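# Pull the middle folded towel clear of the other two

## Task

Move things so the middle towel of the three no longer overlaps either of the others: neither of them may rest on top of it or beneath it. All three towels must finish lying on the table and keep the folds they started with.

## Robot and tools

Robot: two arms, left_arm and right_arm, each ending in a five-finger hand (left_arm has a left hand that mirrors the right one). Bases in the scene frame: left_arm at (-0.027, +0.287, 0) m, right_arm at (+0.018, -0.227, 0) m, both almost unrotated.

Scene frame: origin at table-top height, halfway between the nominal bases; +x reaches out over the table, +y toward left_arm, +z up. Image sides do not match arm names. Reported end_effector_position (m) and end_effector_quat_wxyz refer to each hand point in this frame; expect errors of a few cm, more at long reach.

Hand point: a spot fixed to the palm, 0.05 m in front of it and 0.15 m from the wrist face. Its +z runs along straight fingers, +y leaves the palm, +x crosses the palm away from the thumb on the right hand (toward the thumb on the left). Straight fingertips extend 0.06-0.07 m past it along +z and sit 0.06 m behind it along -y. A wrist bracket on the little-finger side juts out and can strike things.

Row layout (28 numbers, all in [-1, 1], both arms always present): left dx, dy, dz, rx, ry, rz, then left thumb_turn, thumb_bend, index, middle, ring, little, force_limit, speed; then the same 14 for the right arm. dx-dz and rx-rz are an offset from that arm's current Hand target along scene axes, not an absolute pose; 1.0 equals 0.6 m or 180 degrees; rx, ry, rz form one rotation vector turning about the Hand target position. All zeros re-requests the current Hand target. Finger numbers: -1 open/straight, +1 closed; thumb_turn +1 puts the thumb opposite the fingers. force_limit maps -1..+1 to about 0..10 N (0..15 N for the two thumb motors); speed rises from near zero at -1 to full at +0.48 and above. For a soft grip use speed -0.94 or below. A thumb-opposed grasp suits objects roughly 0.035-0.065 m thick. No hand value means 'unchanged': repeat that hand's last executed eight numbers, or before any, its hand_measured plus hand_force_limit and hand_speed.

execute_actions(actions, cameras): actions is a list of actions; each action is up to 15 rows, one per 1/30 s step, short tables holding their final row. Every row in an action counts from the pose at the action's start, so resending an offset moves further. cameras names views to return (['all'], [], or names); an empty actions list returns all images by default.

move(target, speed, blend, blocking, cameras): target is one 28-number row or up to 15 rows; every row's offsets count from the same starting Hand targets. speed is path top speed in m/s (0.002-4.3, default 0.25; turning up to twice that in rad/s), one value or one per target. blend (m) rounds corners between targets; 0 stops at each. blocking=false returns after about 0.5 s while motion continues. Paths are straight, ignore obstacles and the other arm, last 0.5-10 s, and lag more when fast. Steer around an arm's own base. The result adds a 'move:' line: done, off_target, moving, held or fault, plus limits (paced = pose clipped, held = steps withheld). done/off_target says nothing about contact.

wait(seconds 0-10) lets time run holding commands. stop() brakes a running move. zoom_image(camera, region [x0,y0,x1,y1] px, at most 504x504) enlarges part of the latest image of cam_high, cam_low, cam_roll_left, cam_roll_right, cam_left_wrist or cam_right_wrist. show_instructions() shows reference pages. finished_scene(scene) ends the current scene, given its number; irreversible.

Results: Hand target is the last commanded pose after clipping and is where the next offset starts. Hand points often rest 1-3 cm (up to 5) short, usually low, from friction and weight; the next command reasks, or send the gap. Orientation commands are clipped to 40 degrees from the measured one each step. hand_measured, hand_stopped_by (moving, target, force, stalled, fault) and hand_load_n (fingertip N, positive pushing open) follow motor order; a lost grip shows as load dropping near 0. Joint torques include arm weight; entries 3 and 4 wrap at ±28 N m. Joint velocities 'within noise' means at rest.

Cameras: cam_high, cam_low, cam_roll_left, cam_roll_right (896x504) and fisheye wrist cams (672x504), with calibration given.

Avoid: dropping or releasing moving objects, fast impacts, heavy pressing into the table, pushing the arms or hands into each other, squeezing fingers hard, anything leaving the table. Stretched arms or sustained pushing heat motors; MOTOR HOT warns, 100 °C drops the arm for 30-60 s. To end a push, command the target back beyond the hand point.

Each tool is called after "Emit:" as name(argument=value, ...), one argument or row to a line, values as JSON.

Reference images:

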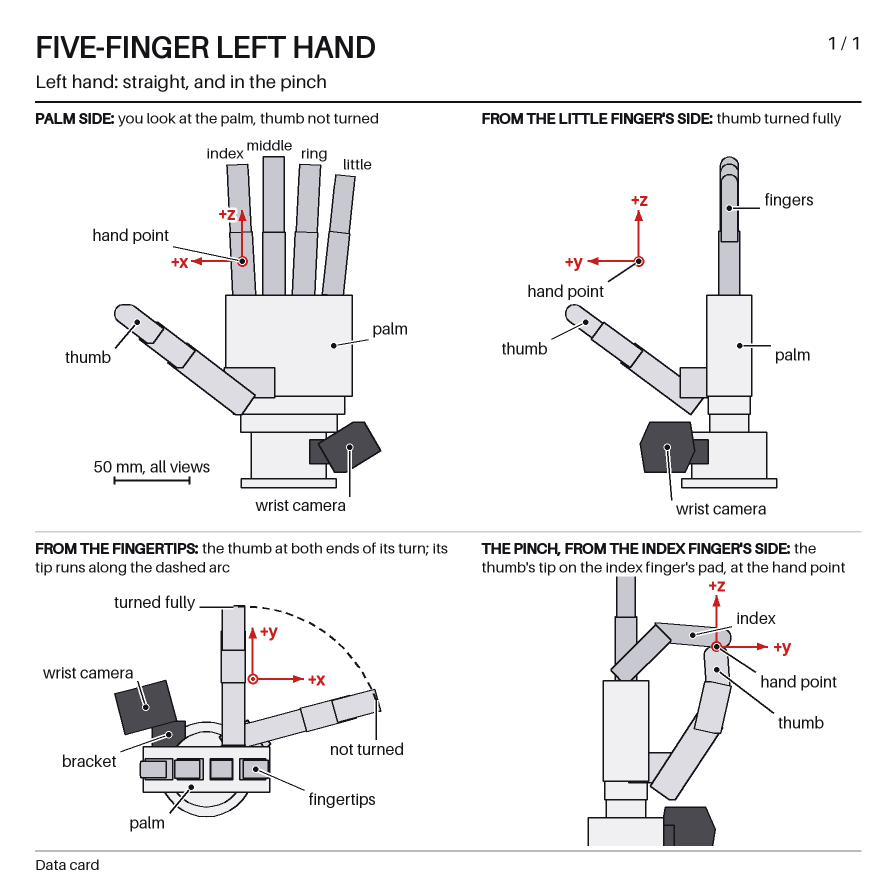

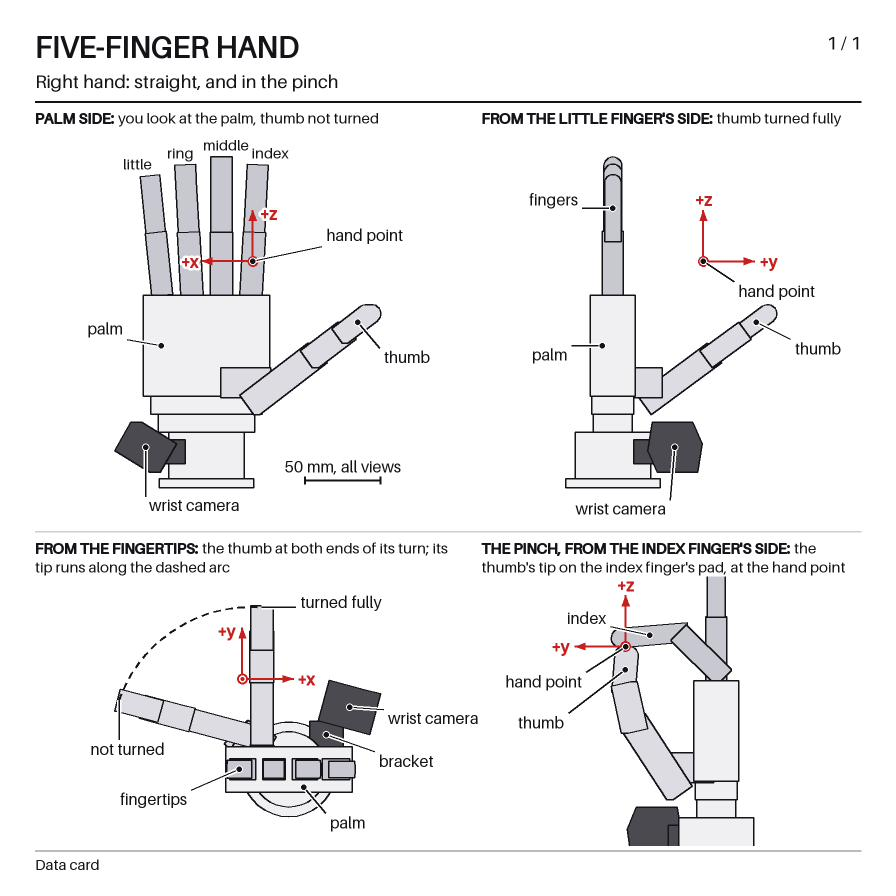

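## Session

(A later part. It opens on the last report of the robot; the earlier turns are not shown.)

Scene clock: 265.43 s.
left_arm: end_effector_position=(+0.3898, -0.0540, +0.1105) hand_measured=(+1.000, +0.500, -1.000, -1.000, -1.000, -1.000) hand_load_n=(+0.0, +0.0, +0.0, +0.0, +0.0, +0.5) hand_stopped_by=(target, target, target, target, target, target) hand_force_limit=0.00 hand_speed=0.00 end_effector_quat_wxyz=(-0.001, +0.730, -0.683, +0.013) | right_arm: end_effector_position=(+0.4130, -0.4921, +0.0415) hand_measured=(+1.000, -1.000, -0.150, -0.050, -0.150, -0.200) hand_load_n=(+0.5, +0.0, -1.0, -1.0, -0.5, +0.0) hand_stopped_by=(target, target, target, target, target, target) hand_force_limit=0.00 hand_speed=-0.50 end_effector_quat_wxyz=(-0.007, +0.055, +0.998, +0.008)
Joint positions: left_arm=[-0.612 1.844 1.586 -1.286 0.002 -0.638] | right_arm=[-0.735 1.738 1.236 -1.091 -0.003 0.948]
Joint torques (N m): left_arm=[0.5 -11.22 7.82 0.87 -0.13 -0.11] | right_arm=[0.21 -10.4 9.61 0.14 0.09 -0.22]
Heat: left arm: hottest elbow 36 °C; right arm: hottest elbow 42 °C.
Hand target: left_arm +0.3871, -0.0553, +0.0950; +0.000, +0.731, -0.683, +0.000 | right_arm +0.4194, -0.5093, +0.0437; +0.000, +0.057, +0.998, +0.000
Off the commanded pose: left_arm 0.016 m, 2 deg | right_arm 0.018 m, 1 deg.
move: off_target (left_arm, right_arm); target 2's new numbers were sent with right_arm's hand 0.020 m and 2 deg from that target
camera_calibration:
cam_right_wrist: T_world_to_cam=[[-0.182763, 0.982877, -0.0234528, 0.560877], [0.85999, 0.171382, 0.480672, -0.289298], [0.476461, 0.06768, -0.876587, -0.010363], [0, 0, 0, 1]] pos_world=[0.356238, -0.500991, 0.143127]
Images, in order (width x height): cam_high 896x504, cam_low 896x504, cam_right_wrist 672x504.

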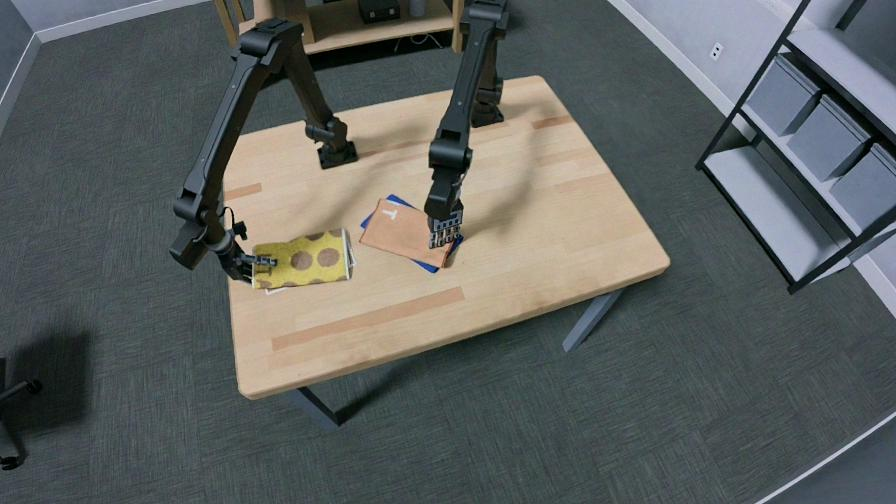

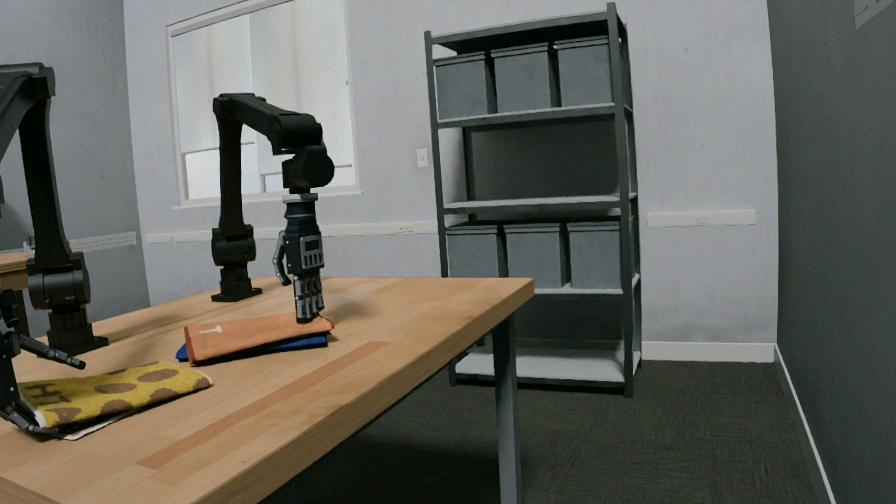

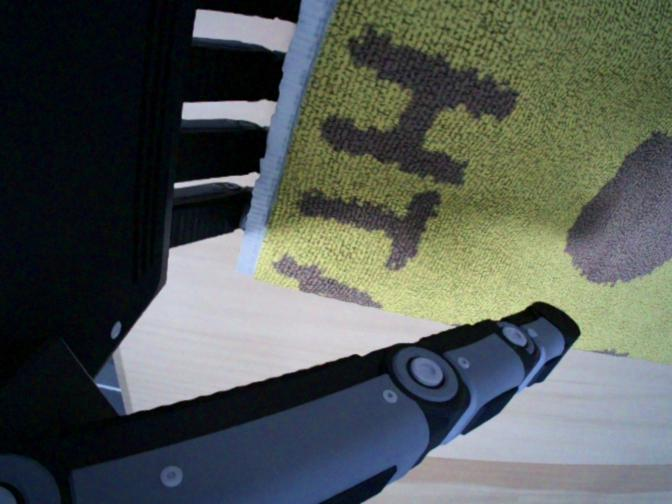

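Emit:
move(
  target=[
    [0,0,0.15,0,0,0,1,0.5,-1,-1,-1,-1,0,0,0.006,-0.11,-0.005,0,0,0,1,-1,-0.15,-0.05,-0.15,-0.2,0,-0.5],
    [0,0.05,0.2,0,0,0,1,0.5,-1,-1,-1,-1,0,0,0.006,-0.115,0.15,0,0,0,1,-1,-0.15,-0.05,-0.15,-0.2,0,-0.5],
  ],
  cameras=["cam_high","cam_low","cam_roll_right"],
  speed=[0.1,0.15],
)

Emit:
zoom_image(
  camera="cam_high",
  region=[220, 130, 480, 320],
)

Emit:
zoom_image(
  camera="cam_low",
  region=[0, 260, 380, 470],
)

Scene clock: 277.30 s.
left_arm: end_effector_position=(+0.3761, -0.0236, +0.1896) hand_measured=(+1.000, +0.500, -1.000, -1.000, -1.000, -1.000) hand_load_n=(+0.0, +0.0, +0.0, +0.0, +0.0, +0.0) hand_stopped_by=(target, target, target, target, target, target) hand_force_limit=0.00 hand_speed=0.00 end_effector_quat_wxyz=(+0.006, +0.731, -0.682, -0.027) | right_arm: end_effector_position=(+0.4201, -0.5610, +0.1219) hand_measured=(+1.000, -1.000, -0.150, -0.050, -0.150, -0.200) hand_load_n=(+0.0, +0.0, +0.0, +0.5, +0.0, +0.0) hand_stopped_by=(target, target, target, target, target, target) hand_force_limit=0.00 hand_speed=-0.50 end_effector_quat_wxyz=(-0.010, +0.056, +0.998, +0.011)
Joint positions: left_arm=[-0.578 1.793 1.717 -1.55 0.001 -0.607] | right_arm=[-0.821 1.794 1.542 -1.347 -0.002 0.864]
Joint torques (N m): left_arm=[1.49 -13.98 12.75 0.03 -0.11 0.02] | right_arm=[0.26 -12.98 11.08 -0.53 0.07 -0.26]
Heat: left arm: hottest elbow 36 °C; right arm: hottest elbow 43 °C.
Hand target: left_arm +0.3870, -0.0253, +0.2150; +0.000, +0.731, -0.683, +0.000 | right_arm +0.4231, -0.5782, +0.1337; +0.000, +0.057, +0.998, +0.000
Off the commanded pose: left_arm 0.028 m, 3 deg | right_arm 0.021 m, 2 deg.
move: off_target (left_arm, right_arm)
Images, in order (width x height): cam_high 896x504, cam_low 896x504, cam_roll_right 896x504.

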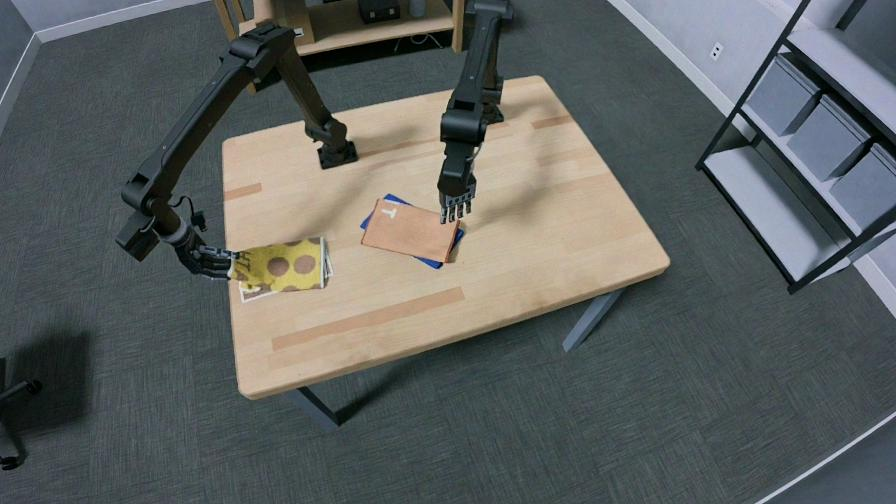

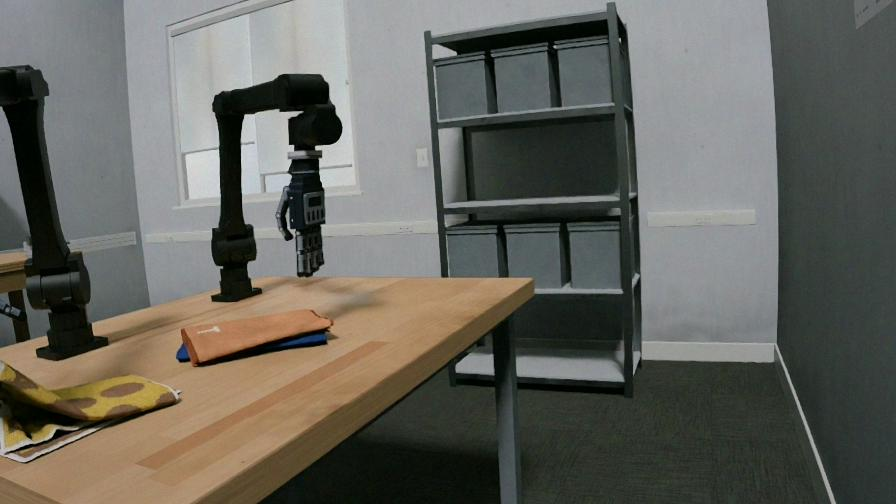

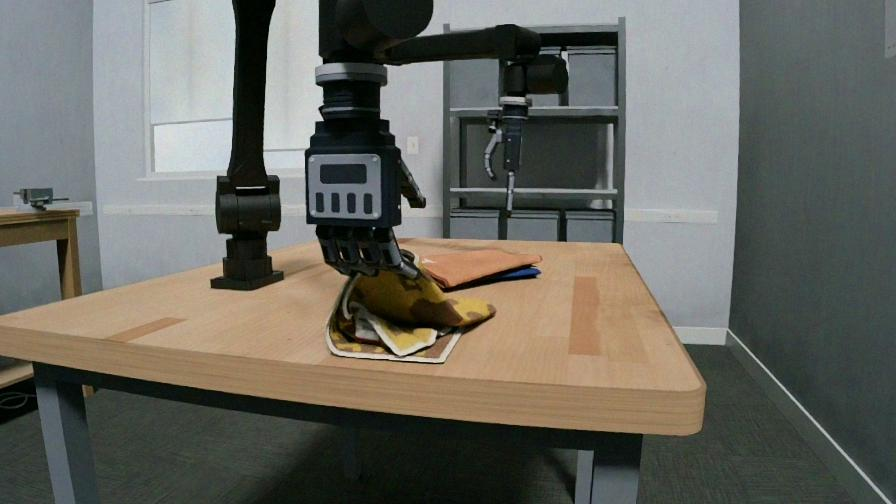

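Scaled by 1.938 from the camera's 896x504 image, which has a finer 1280x720 frame.

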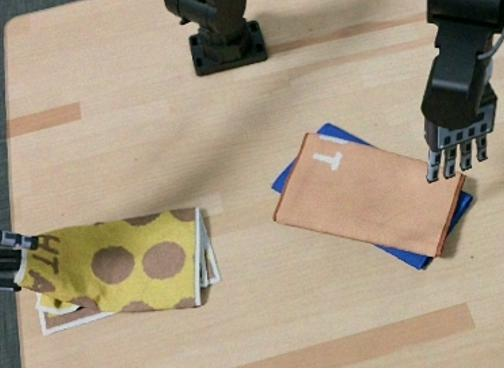

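Scaled by 1.326 from the camera's 896x504 image, which has a finer 1280x720 frame.

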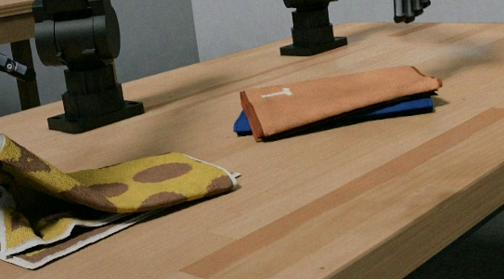

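Emit:
move(
  target=[0,0.05,0,0,0,0,1,0.5,-1,-1,-1,-1,0,0,-0.006,0.005,-0.155,0,0,0,1,-1,-0.15,-0.05,-0.15,-0.2,0,-0.5],
  cameras=["cam_high","cam_low","cam_roll_right","cam_right_wrist"],
  speed=0.12,
)

Emit:
zoom_image(
  camera="cam_roll_right",
  region=[280, 200, 560, 390],
)

Emit:
zoom_image(
  camera="cam_high",
  region=[200, 210, 400, 310],
)

Scene clock: 322.87 s.
left_arm: end_effector_position=(+0.3845, +0.0008, +0.2032) hand_measured=(+1.000, +0.500, -1.000, -1.000, -1.000, -1.000) hand_load_n=(+0.0, +0.0, +0.0, +0.0, +0.0, +0.0) hand_stopped_by=(target, target, target, target, target, target) hand_force_limit=0.00 hand_speed=0.00 end_effector_quat_wxyz=(+0.004, +0.731, -0.682, -0.014) | right_arm: end_effector_position=(+0.4283, -0.5703, +0.0513) hand_measured=(+1.000, -1.000, -0.150, -0.050, -0.150, -0.200) hand_load_n=(+0.0, +0.0, +0.0, +0.0, +0.0, +0.0) hand_stopped_by=(target, target, target, target, target, target) hand_force_limit=0.00 hand_speed=-0.50 end_effector_quat_wxyz=(+0.005, +0.055, +0.998, -0.004)
Joint positions: left_arm=[-0.531 1.76 1.708 -1.55 0.001 -0.559] | right_arm=[-0.822 1.857 1.439 -1.139 -0.002 0.862]
Joint torques (N m): left_arm=[1.49 -13.86 9.06 0.65 -0.11 0.02] | right_arm=[0.09 -12.81 6.41 0.39 0.03 -0.27]
Heat: left arm: hottest elbow 41 °C; right arm: hottest elbow 43 °C.
Hand target: left_arm +0.3870, +0.0047, +0.2149; +0.000, +0.731, -0.683, +0.000 | right_arm +0.4195, -0.5752, +0.0407; +0.000, +0.057, +0.998, +0.000
Off the commanded pose: left_arm 0.013 m, 2 deg | right_arm 0.015 m, 1 deg.
move: off_target (left_arm, right_arm)
camera_calibration:
cam_right_wrist: T_world_to_cam=[[-0.180844, 0.982104, -0.0526069, 0.640981], [0.848432, 0.182837, 0.496724, -0.283111], [0.497453, 0.045196, -0.866313, -0.0261262], [0, 0, 0, 1]] pos_world=[0.369114, -0.576566, 0.151715]
Images, in order (width x height): cam_high 896x504, cam_low 896x504, cam_roll_right 896x504, cam_right_wrist 672x504.

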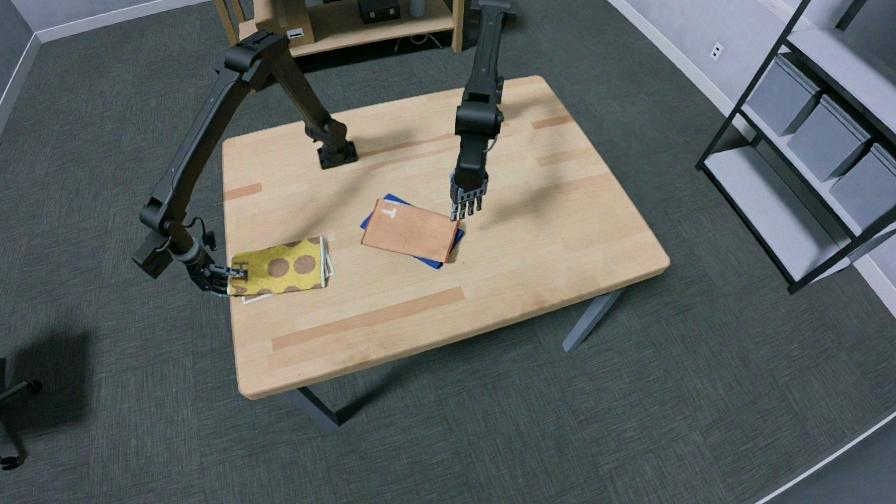

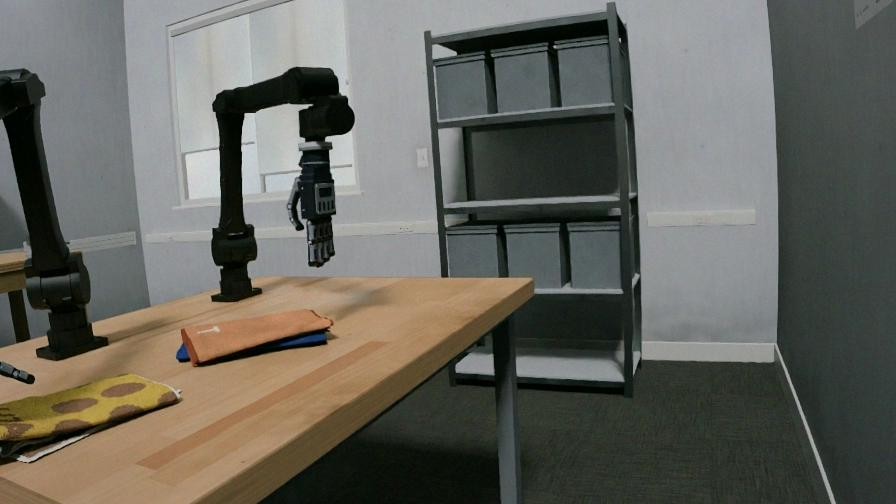

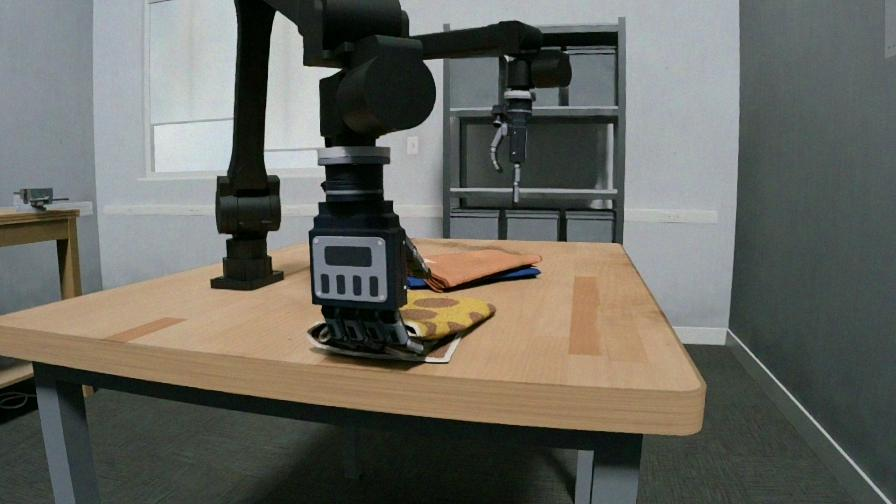

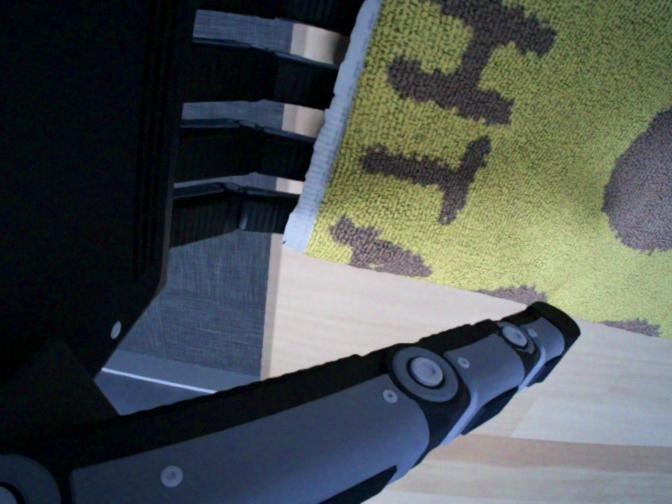

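Scaled by 1.800 from the camera's 896x504 image, which has a finer 1280x720 frame.

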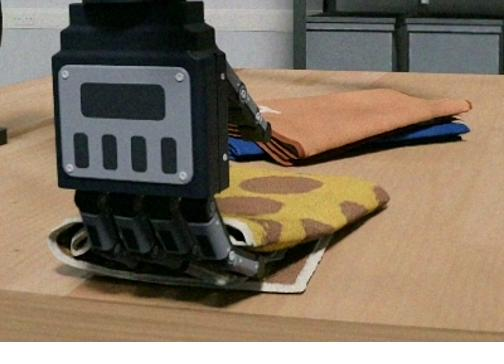

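Scaled by 2.520 from the camera's 896x504 image, which has a finer 1280x720 frame.

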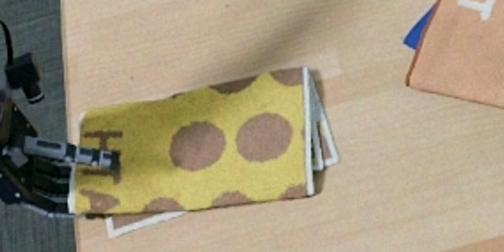

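Emit:
move(
  target=[
    [0,0,0,0,0,0,1,0.5,-1,-1,-1,-1,0,0,-0.004,-0.005,0.025,0,0,0,1,-1,-0.5,-0.45,-0.5,-0.5,0,-0.7],
    [0,0,0,0,0,0,1,0.5,-1,-1,-1,-1,0,0,-0.004,-0.06,0.025,0,0,0,1,-1,-0.5,-0.45,-0.5,-0.5,0,-0.7],
  ],
  cameras=["cam_high","cam_low","cam_roll_right","cam_right_wrist"],
  speed=0.04,
)

Emit:
zoom_image(
  camera="cam_roll_right",
  region=[280, 200, 560, 390],
)

Emit:
zoom_image(
  camera="cam_high",
  region=[200, 210, 400, 310],
)

Scene clock: 381.60 s.
left_arm: end_effector_position=(+0.3845, +0.0009, +0.2032) hand_measured=(+1.000, +0.500, -1.000, -1.000, -1.000, -1.000) hand_load_n=(+0.0, +0.0, +0.0, +0.0, +0.0, +0.0) hand_stopped_by=(target, target, target, target, target, target) hand_force_limit=0.00 hand_speed=0.00 end_effector_quat_wxyz=(+0.004, +0.731, -0.683, -0.014) | right_arm: end_effector_position=(+0.4169, -0.5880, +0.0578) hand_measured=(+1.000, -1.000, -0.500, -0.450, -0.500, -0.500) hand_load_n=(+0.0, +0.0, +0.5, -4.5, +0.0, +0.0) hand_stopped_by=(target, target, target, target, target, target) hand_force_limit=0.00 hand_speed=-0.70 end_effector_quat_wxyz=(-0.002, +0.052, +0.999, +0.008)
Joint positions: left_arm=[-0.531 1.76 1.708 -1.55 0 -0.559] | right_arm=[-0.861 1.883 1.494 -1.195 -0.008 0.816]
Joint torques (N m): left_arm=[1.55 -13.86 9.05 0.65 -0.1 0.03] | right_arm=[-0.38 -11.75 10.69 -0.05 0.28 -0.26]
Heat: left arm: hottest elbow 38 °C; right arm: hottest elbow 40 °C.
Hand target: left_arm +0.3870, +0.0048, +0.2149; +0.000, +0.731, -0.683, +0.000 | right_arm +0.4170, -0.6113, +0.0558; +0.000, +0.057, +0.998, +0.000
Off the commanded pose: left_arm 0.013 m, 2 deg | right_arm 0.023 m, 1 deg.
move: off_target (left_arm, right_arm)
camera_calibration:
cam_right_wrist: T_world_to_cam=[[-0.188395, 0.981735, -0.0265439, 0.658056], [0.853761, 0.177075, 0.489629, -0.278643], [0.485386, 0.0695813, -0.871527, 0.00565557], [0, 0, 0, 1]] pos_world=[0.359124, -0.597089, 0.158828]
Images, in order (width x height): cam_high 896x504, cam_low 896x504, cam_roll_right 896x504, cam_right_wrist 672x504.

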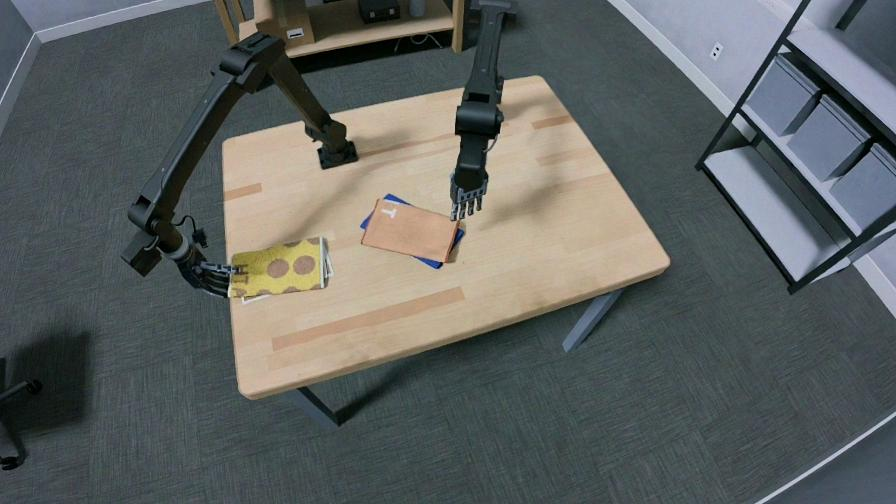

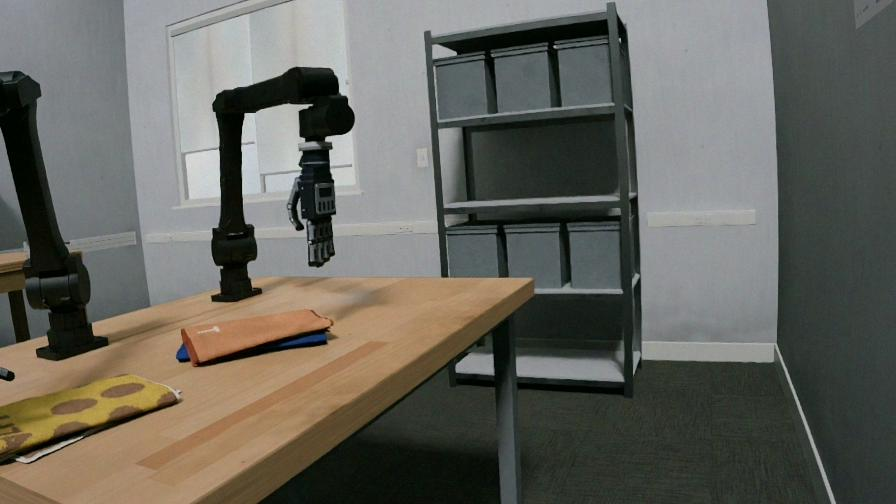

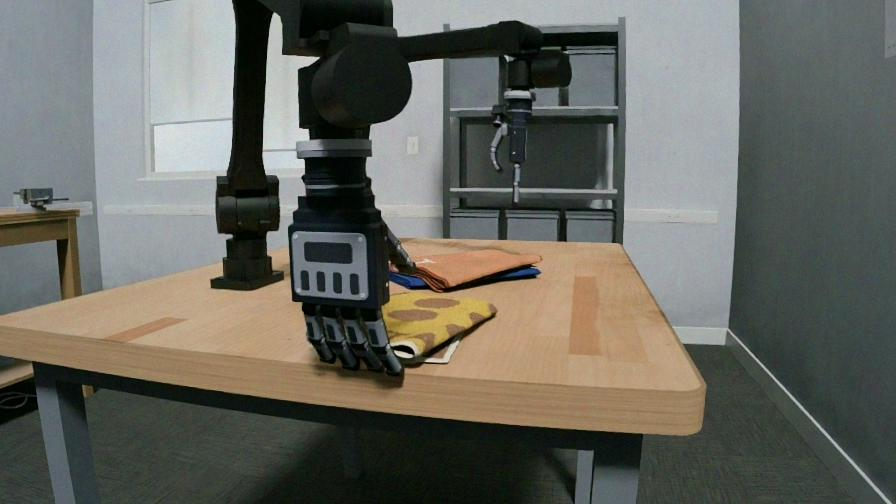

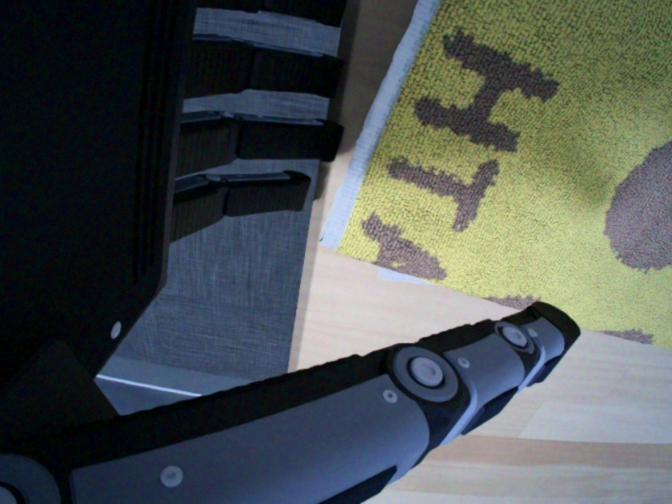

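Scaled by 1.800 from the camera's 896x504 image, which has a finer 1280x720 frame.

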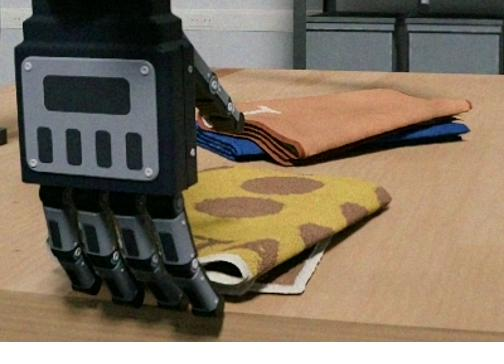

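Scaled by 2.520 from the camera's 896x504 image, which has a finer 1280x720 frame.

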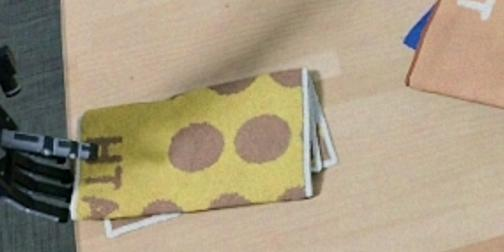

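Emit:
move(
  target=[
    [0,0,0,0,0,0,1,0.5,-1,-1,-1,-1,0,0,0.0,0.0,0.08,0,0,0,1,-1,-1,-1,-1,-1,0,-0.3],
    [0,0,0,0,0,0,1,0.5,-1,-1,-1,-1,0,0,0.003,0.075,0.08,0,0,0,1,-1,-1,-1,-1,-1,0,-0.3],
    [0,0,0,0,0,0,1,0.5,-1,-1,-1,-1,0,0,0.003,0.075,0.03,0,0,0,1,-1,-1,-1,-1,-1,0,-0.3],
  ],
  cameras=["cam_high","cam_roll_right","cam_right_wrist"],
  speed=0.12,
)

Emit:
zoom_image(
  camera="cam_roll_right",
  region=[280, 200, 560, 390],
)

Emit:
zoom_image(
  camera="cam_high",
  region=[200, 210, 400, 310],
)

Scene clock: 412.33 s.
left_arm: end_effector_position=(+0.3845, +0.0009, +0.2032) hand_measured=(+1.000, +0.500, -1.000, -1.000, -1.000, -1.000) hand_load_n=(+0.0, +0.0, +0.0, +0.0, +0.0, +0.0) hand_stopped_by=(target, target, target, target, target, target) hand_force_limit=0.00 hand_speed=0.00 end_effector_quat_wxyz=(+0.004, +0.731, -0.683, -0.014) | right_arm: end_effector_position=(+0.4163, -0.5726, +0.0874) hand_measured=(+1.000, -1.000, -1.000, -1.000, -1.000, -1.000) hand_load_n=(+0.0, +0.0, -0.5, +0.0, +0.0, +0.0) hand_stopped_by=(target, target, target, target, target, target) hand_force_limit=0.00 hand_speed=-0.30 end_effector_quat_wxyz=(+0.008, +0.057, +0.998, -0.006)
Joint positions: left_arm=[-0.531 1.76 1.708 -1.55 0 -0.559] | right_arm=[-0.841 1.802 1.46 -1.209 -0.002 0.845]
Joint torques (N m): left_arm=[1.55 -13.86 9.05 0.65 -0.1 0.04] | right_arm=[2.55 -12.22 6.41 0.42 0.07 0.01]
Motor temperatures (°C): left_arm=[23 35 38 25 26 27] | right_arm=[28 33 45 23 25 27]
Heat: left arm: hottest elbow 38 °C; right arm: hottest elbow 45 °C.
Hand target: left_arm +0.3870, +0.0048, +0.2149; +0.000, +0.731, -0.683, +0.000 | right_arm +0.4189, -0.5662, +0.0738; +0.000, +0.057, +0.998, +0.000
Off the commanded pose: left_arm 0.013 m, 2 deg | right_arm 0.015 m, 1 deg.
move: off_target (left_arm, right_arm)
camera_calibration:
cam_right_wrist: T_world_to_cam=[[-0.177933, 0.982308, -0.0583979, 0.642439], [0.846561, 0.183058, 0.499825, -0.289811], [0.501672, 0.0394979, -0.864156, 0.00606404], [0, 0, 0, 1]] pos_world=[0.356611, -0.578261, 0.187612]
Images, in order (width x height): cam_high 896x504, cam_roll_right 896x504, cam_right_wrist 672x504.

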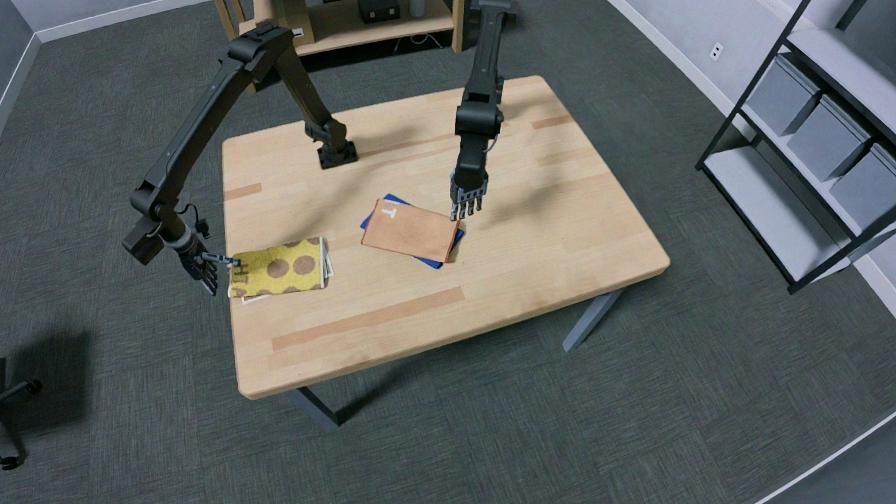

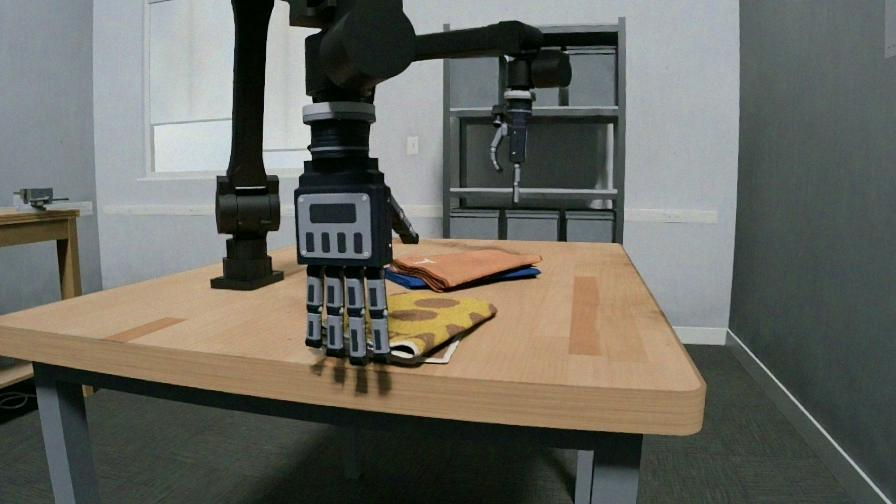

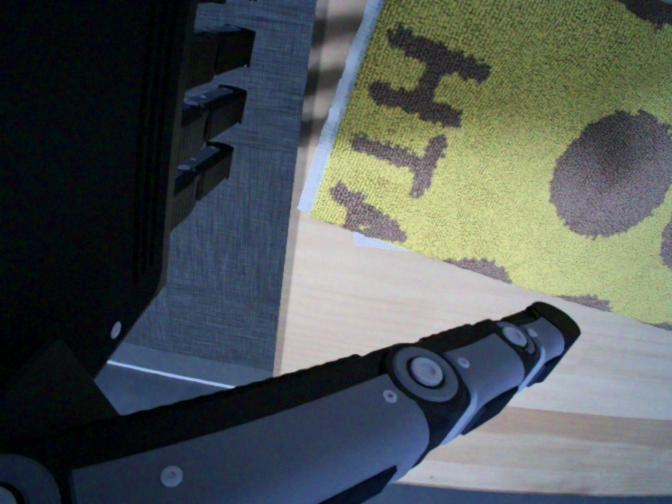

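Scaled by 1.800 from the camera's 896x504 image, which has a finer 1280x720 frame.

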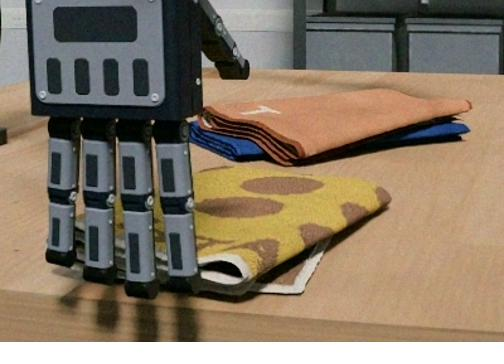

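Scaled by 2.520 from the camera's 896x504 image, which has a finer 1280x720 frame.

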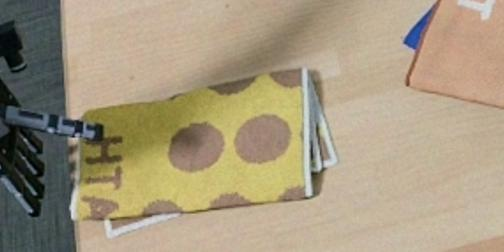

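Emit:
move(
  target=[
    [0,0,0,0,0,0,1,0.5,-1,-1,-1,-1,0,0,0.0,0.028,-0.014,0,0,0,1,-1,-1,-1,-1,-1,0,-0.3],
    [0,0,0,0,0,0,1,0.5,-1,-1,-1,-1,0,0,0.006,0.085,-0.014,0,0,0,1,-1,-1,-1,-1,-1,0,-0.3],
  ],
  cameras=["cam_high","cam_roll_right","cam_right_wrist"],
  speed=0.05,
)

Emit:
zoom_image(
  camera="cam_roll_right",
  region=[280, 200, 560, 390],
)

Emit:
zoom_image(
  camera="cam_high",
  region=[200, 210, 400, 310],
)

Scene clock: 426.60 s.
left_arm: end_effector_position=(+0.3844, +0.0008, +0.2032) hand_measured=(+1.000, +0.500, -1.000, -1.000, -1.000, -1.000) hand_load_n=(+0.0, +0.0, +0.0, +0.0, +0.0, +0.0) hand_stopped_by=(target, target, target, target, target, target) hand_force_limit=0.00 hand_speed=0.00 end_effector_quat_wxyz=(+0.004, +0.731, -0.683, -0.014) | right_arm: end_effector_position=(+0.4210, -0.5259, +0.0713) hand_measured=(+1.000, -1.000, -1.000, -1.000, -1.000, -1.000) hand_load_n=(+0.0, +0.0, +0.0, +0.0, +0.0, +0.0) hand_stopped_by=(target, target, target, target, target, target) hand_force_limit=0.00 hand_speed=-0.30 end_effector_quat_wxyz=(+0.003, +0.058, +0.998, -0.006)
Joint positions: left_arm=[-0.531 1.76 1.708 -1.55 0.001 -0.559] | right_arm=[-0.771 1.748 1.34 -1.151 0.004 0.919]
Joint torques (N m): left_arm=[1.55 -13.86 9.05 0.65 -0.11 0.04] | right_arm=[2.84 -12.51 5.81 0.17 -0.15 0]
Heat: left arm: hottest elbow 38 °C; right arm: hottest elbow 43 °C.
Hand target: left_arm +0.3870, +0.0048, +0.2149; +0.000, +0.731, -0.683, +0.000 | right_arm +0.4226, -0.5153, +0.0654; +0.000, +0.057, +0.998, +0.000
Off the commanded pose: left_arm 0.013 m, 2 deg | right_arm 0.012 m, 1 deg.
move: off_target (left_arm, right_arm)
camera_calibration:
cam_right_wrist: T_world_to_cam=[[-0.175336, 0.982995, -0.0545758, 0.595422], [0.851586, 0.179247, 0.492617, -0.297919], [0.494023, 0.0398975, -0.868533, -0.00833968], [0, 0, 0, 1]] pos_world=[0.362222, -0.531564, 0.172012]
Images, in order (width x height): cam_high 896x504, cam_roll_right 896x504, cam_right_wrist 672x504.

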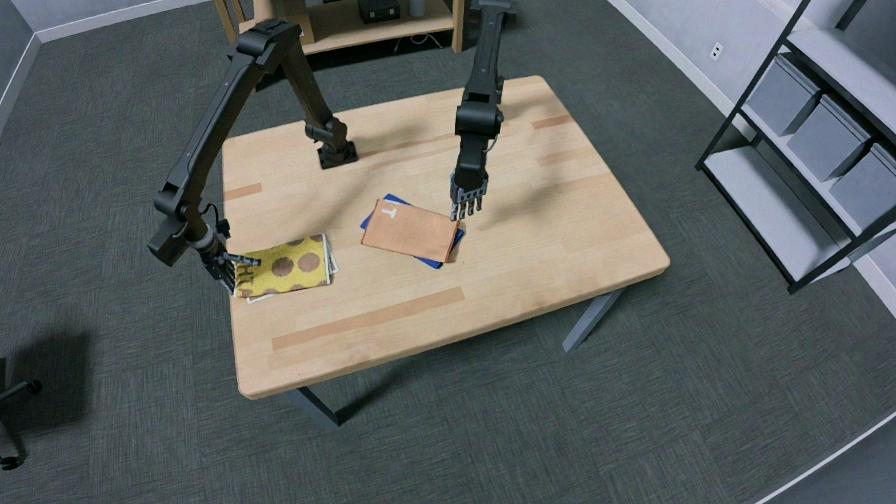

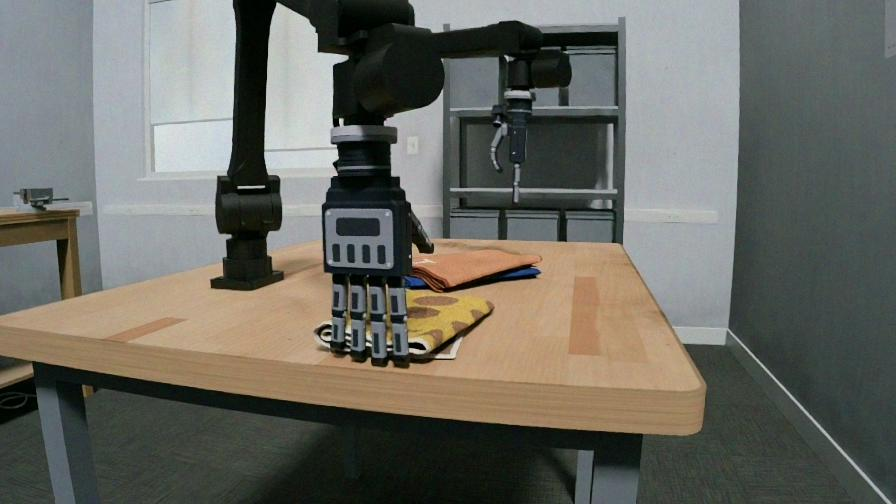

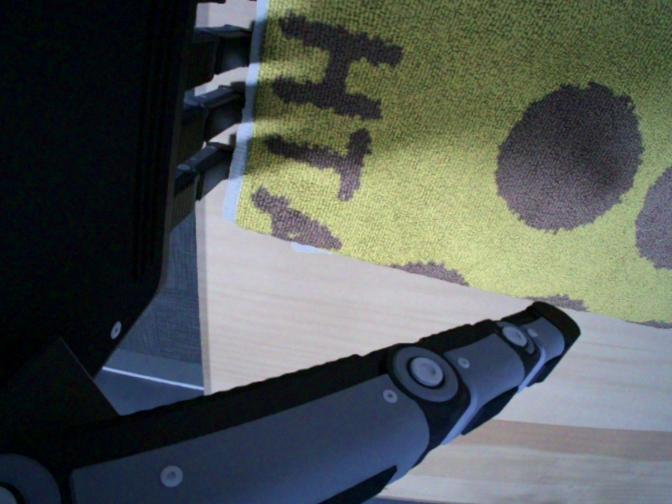

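Scaled by 1.800 from the camera's 896x504 image, which has a finer 1280x720 frame.

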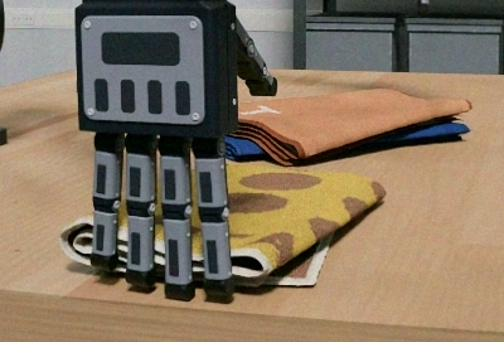

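Scaled by 2.520 from the camera's 896x504 image, which has a finer 1280x720 frame.

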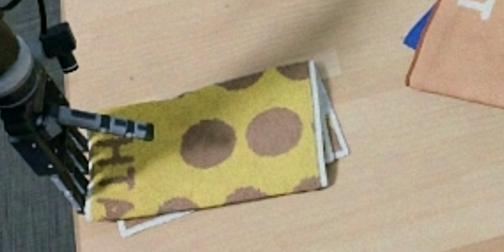

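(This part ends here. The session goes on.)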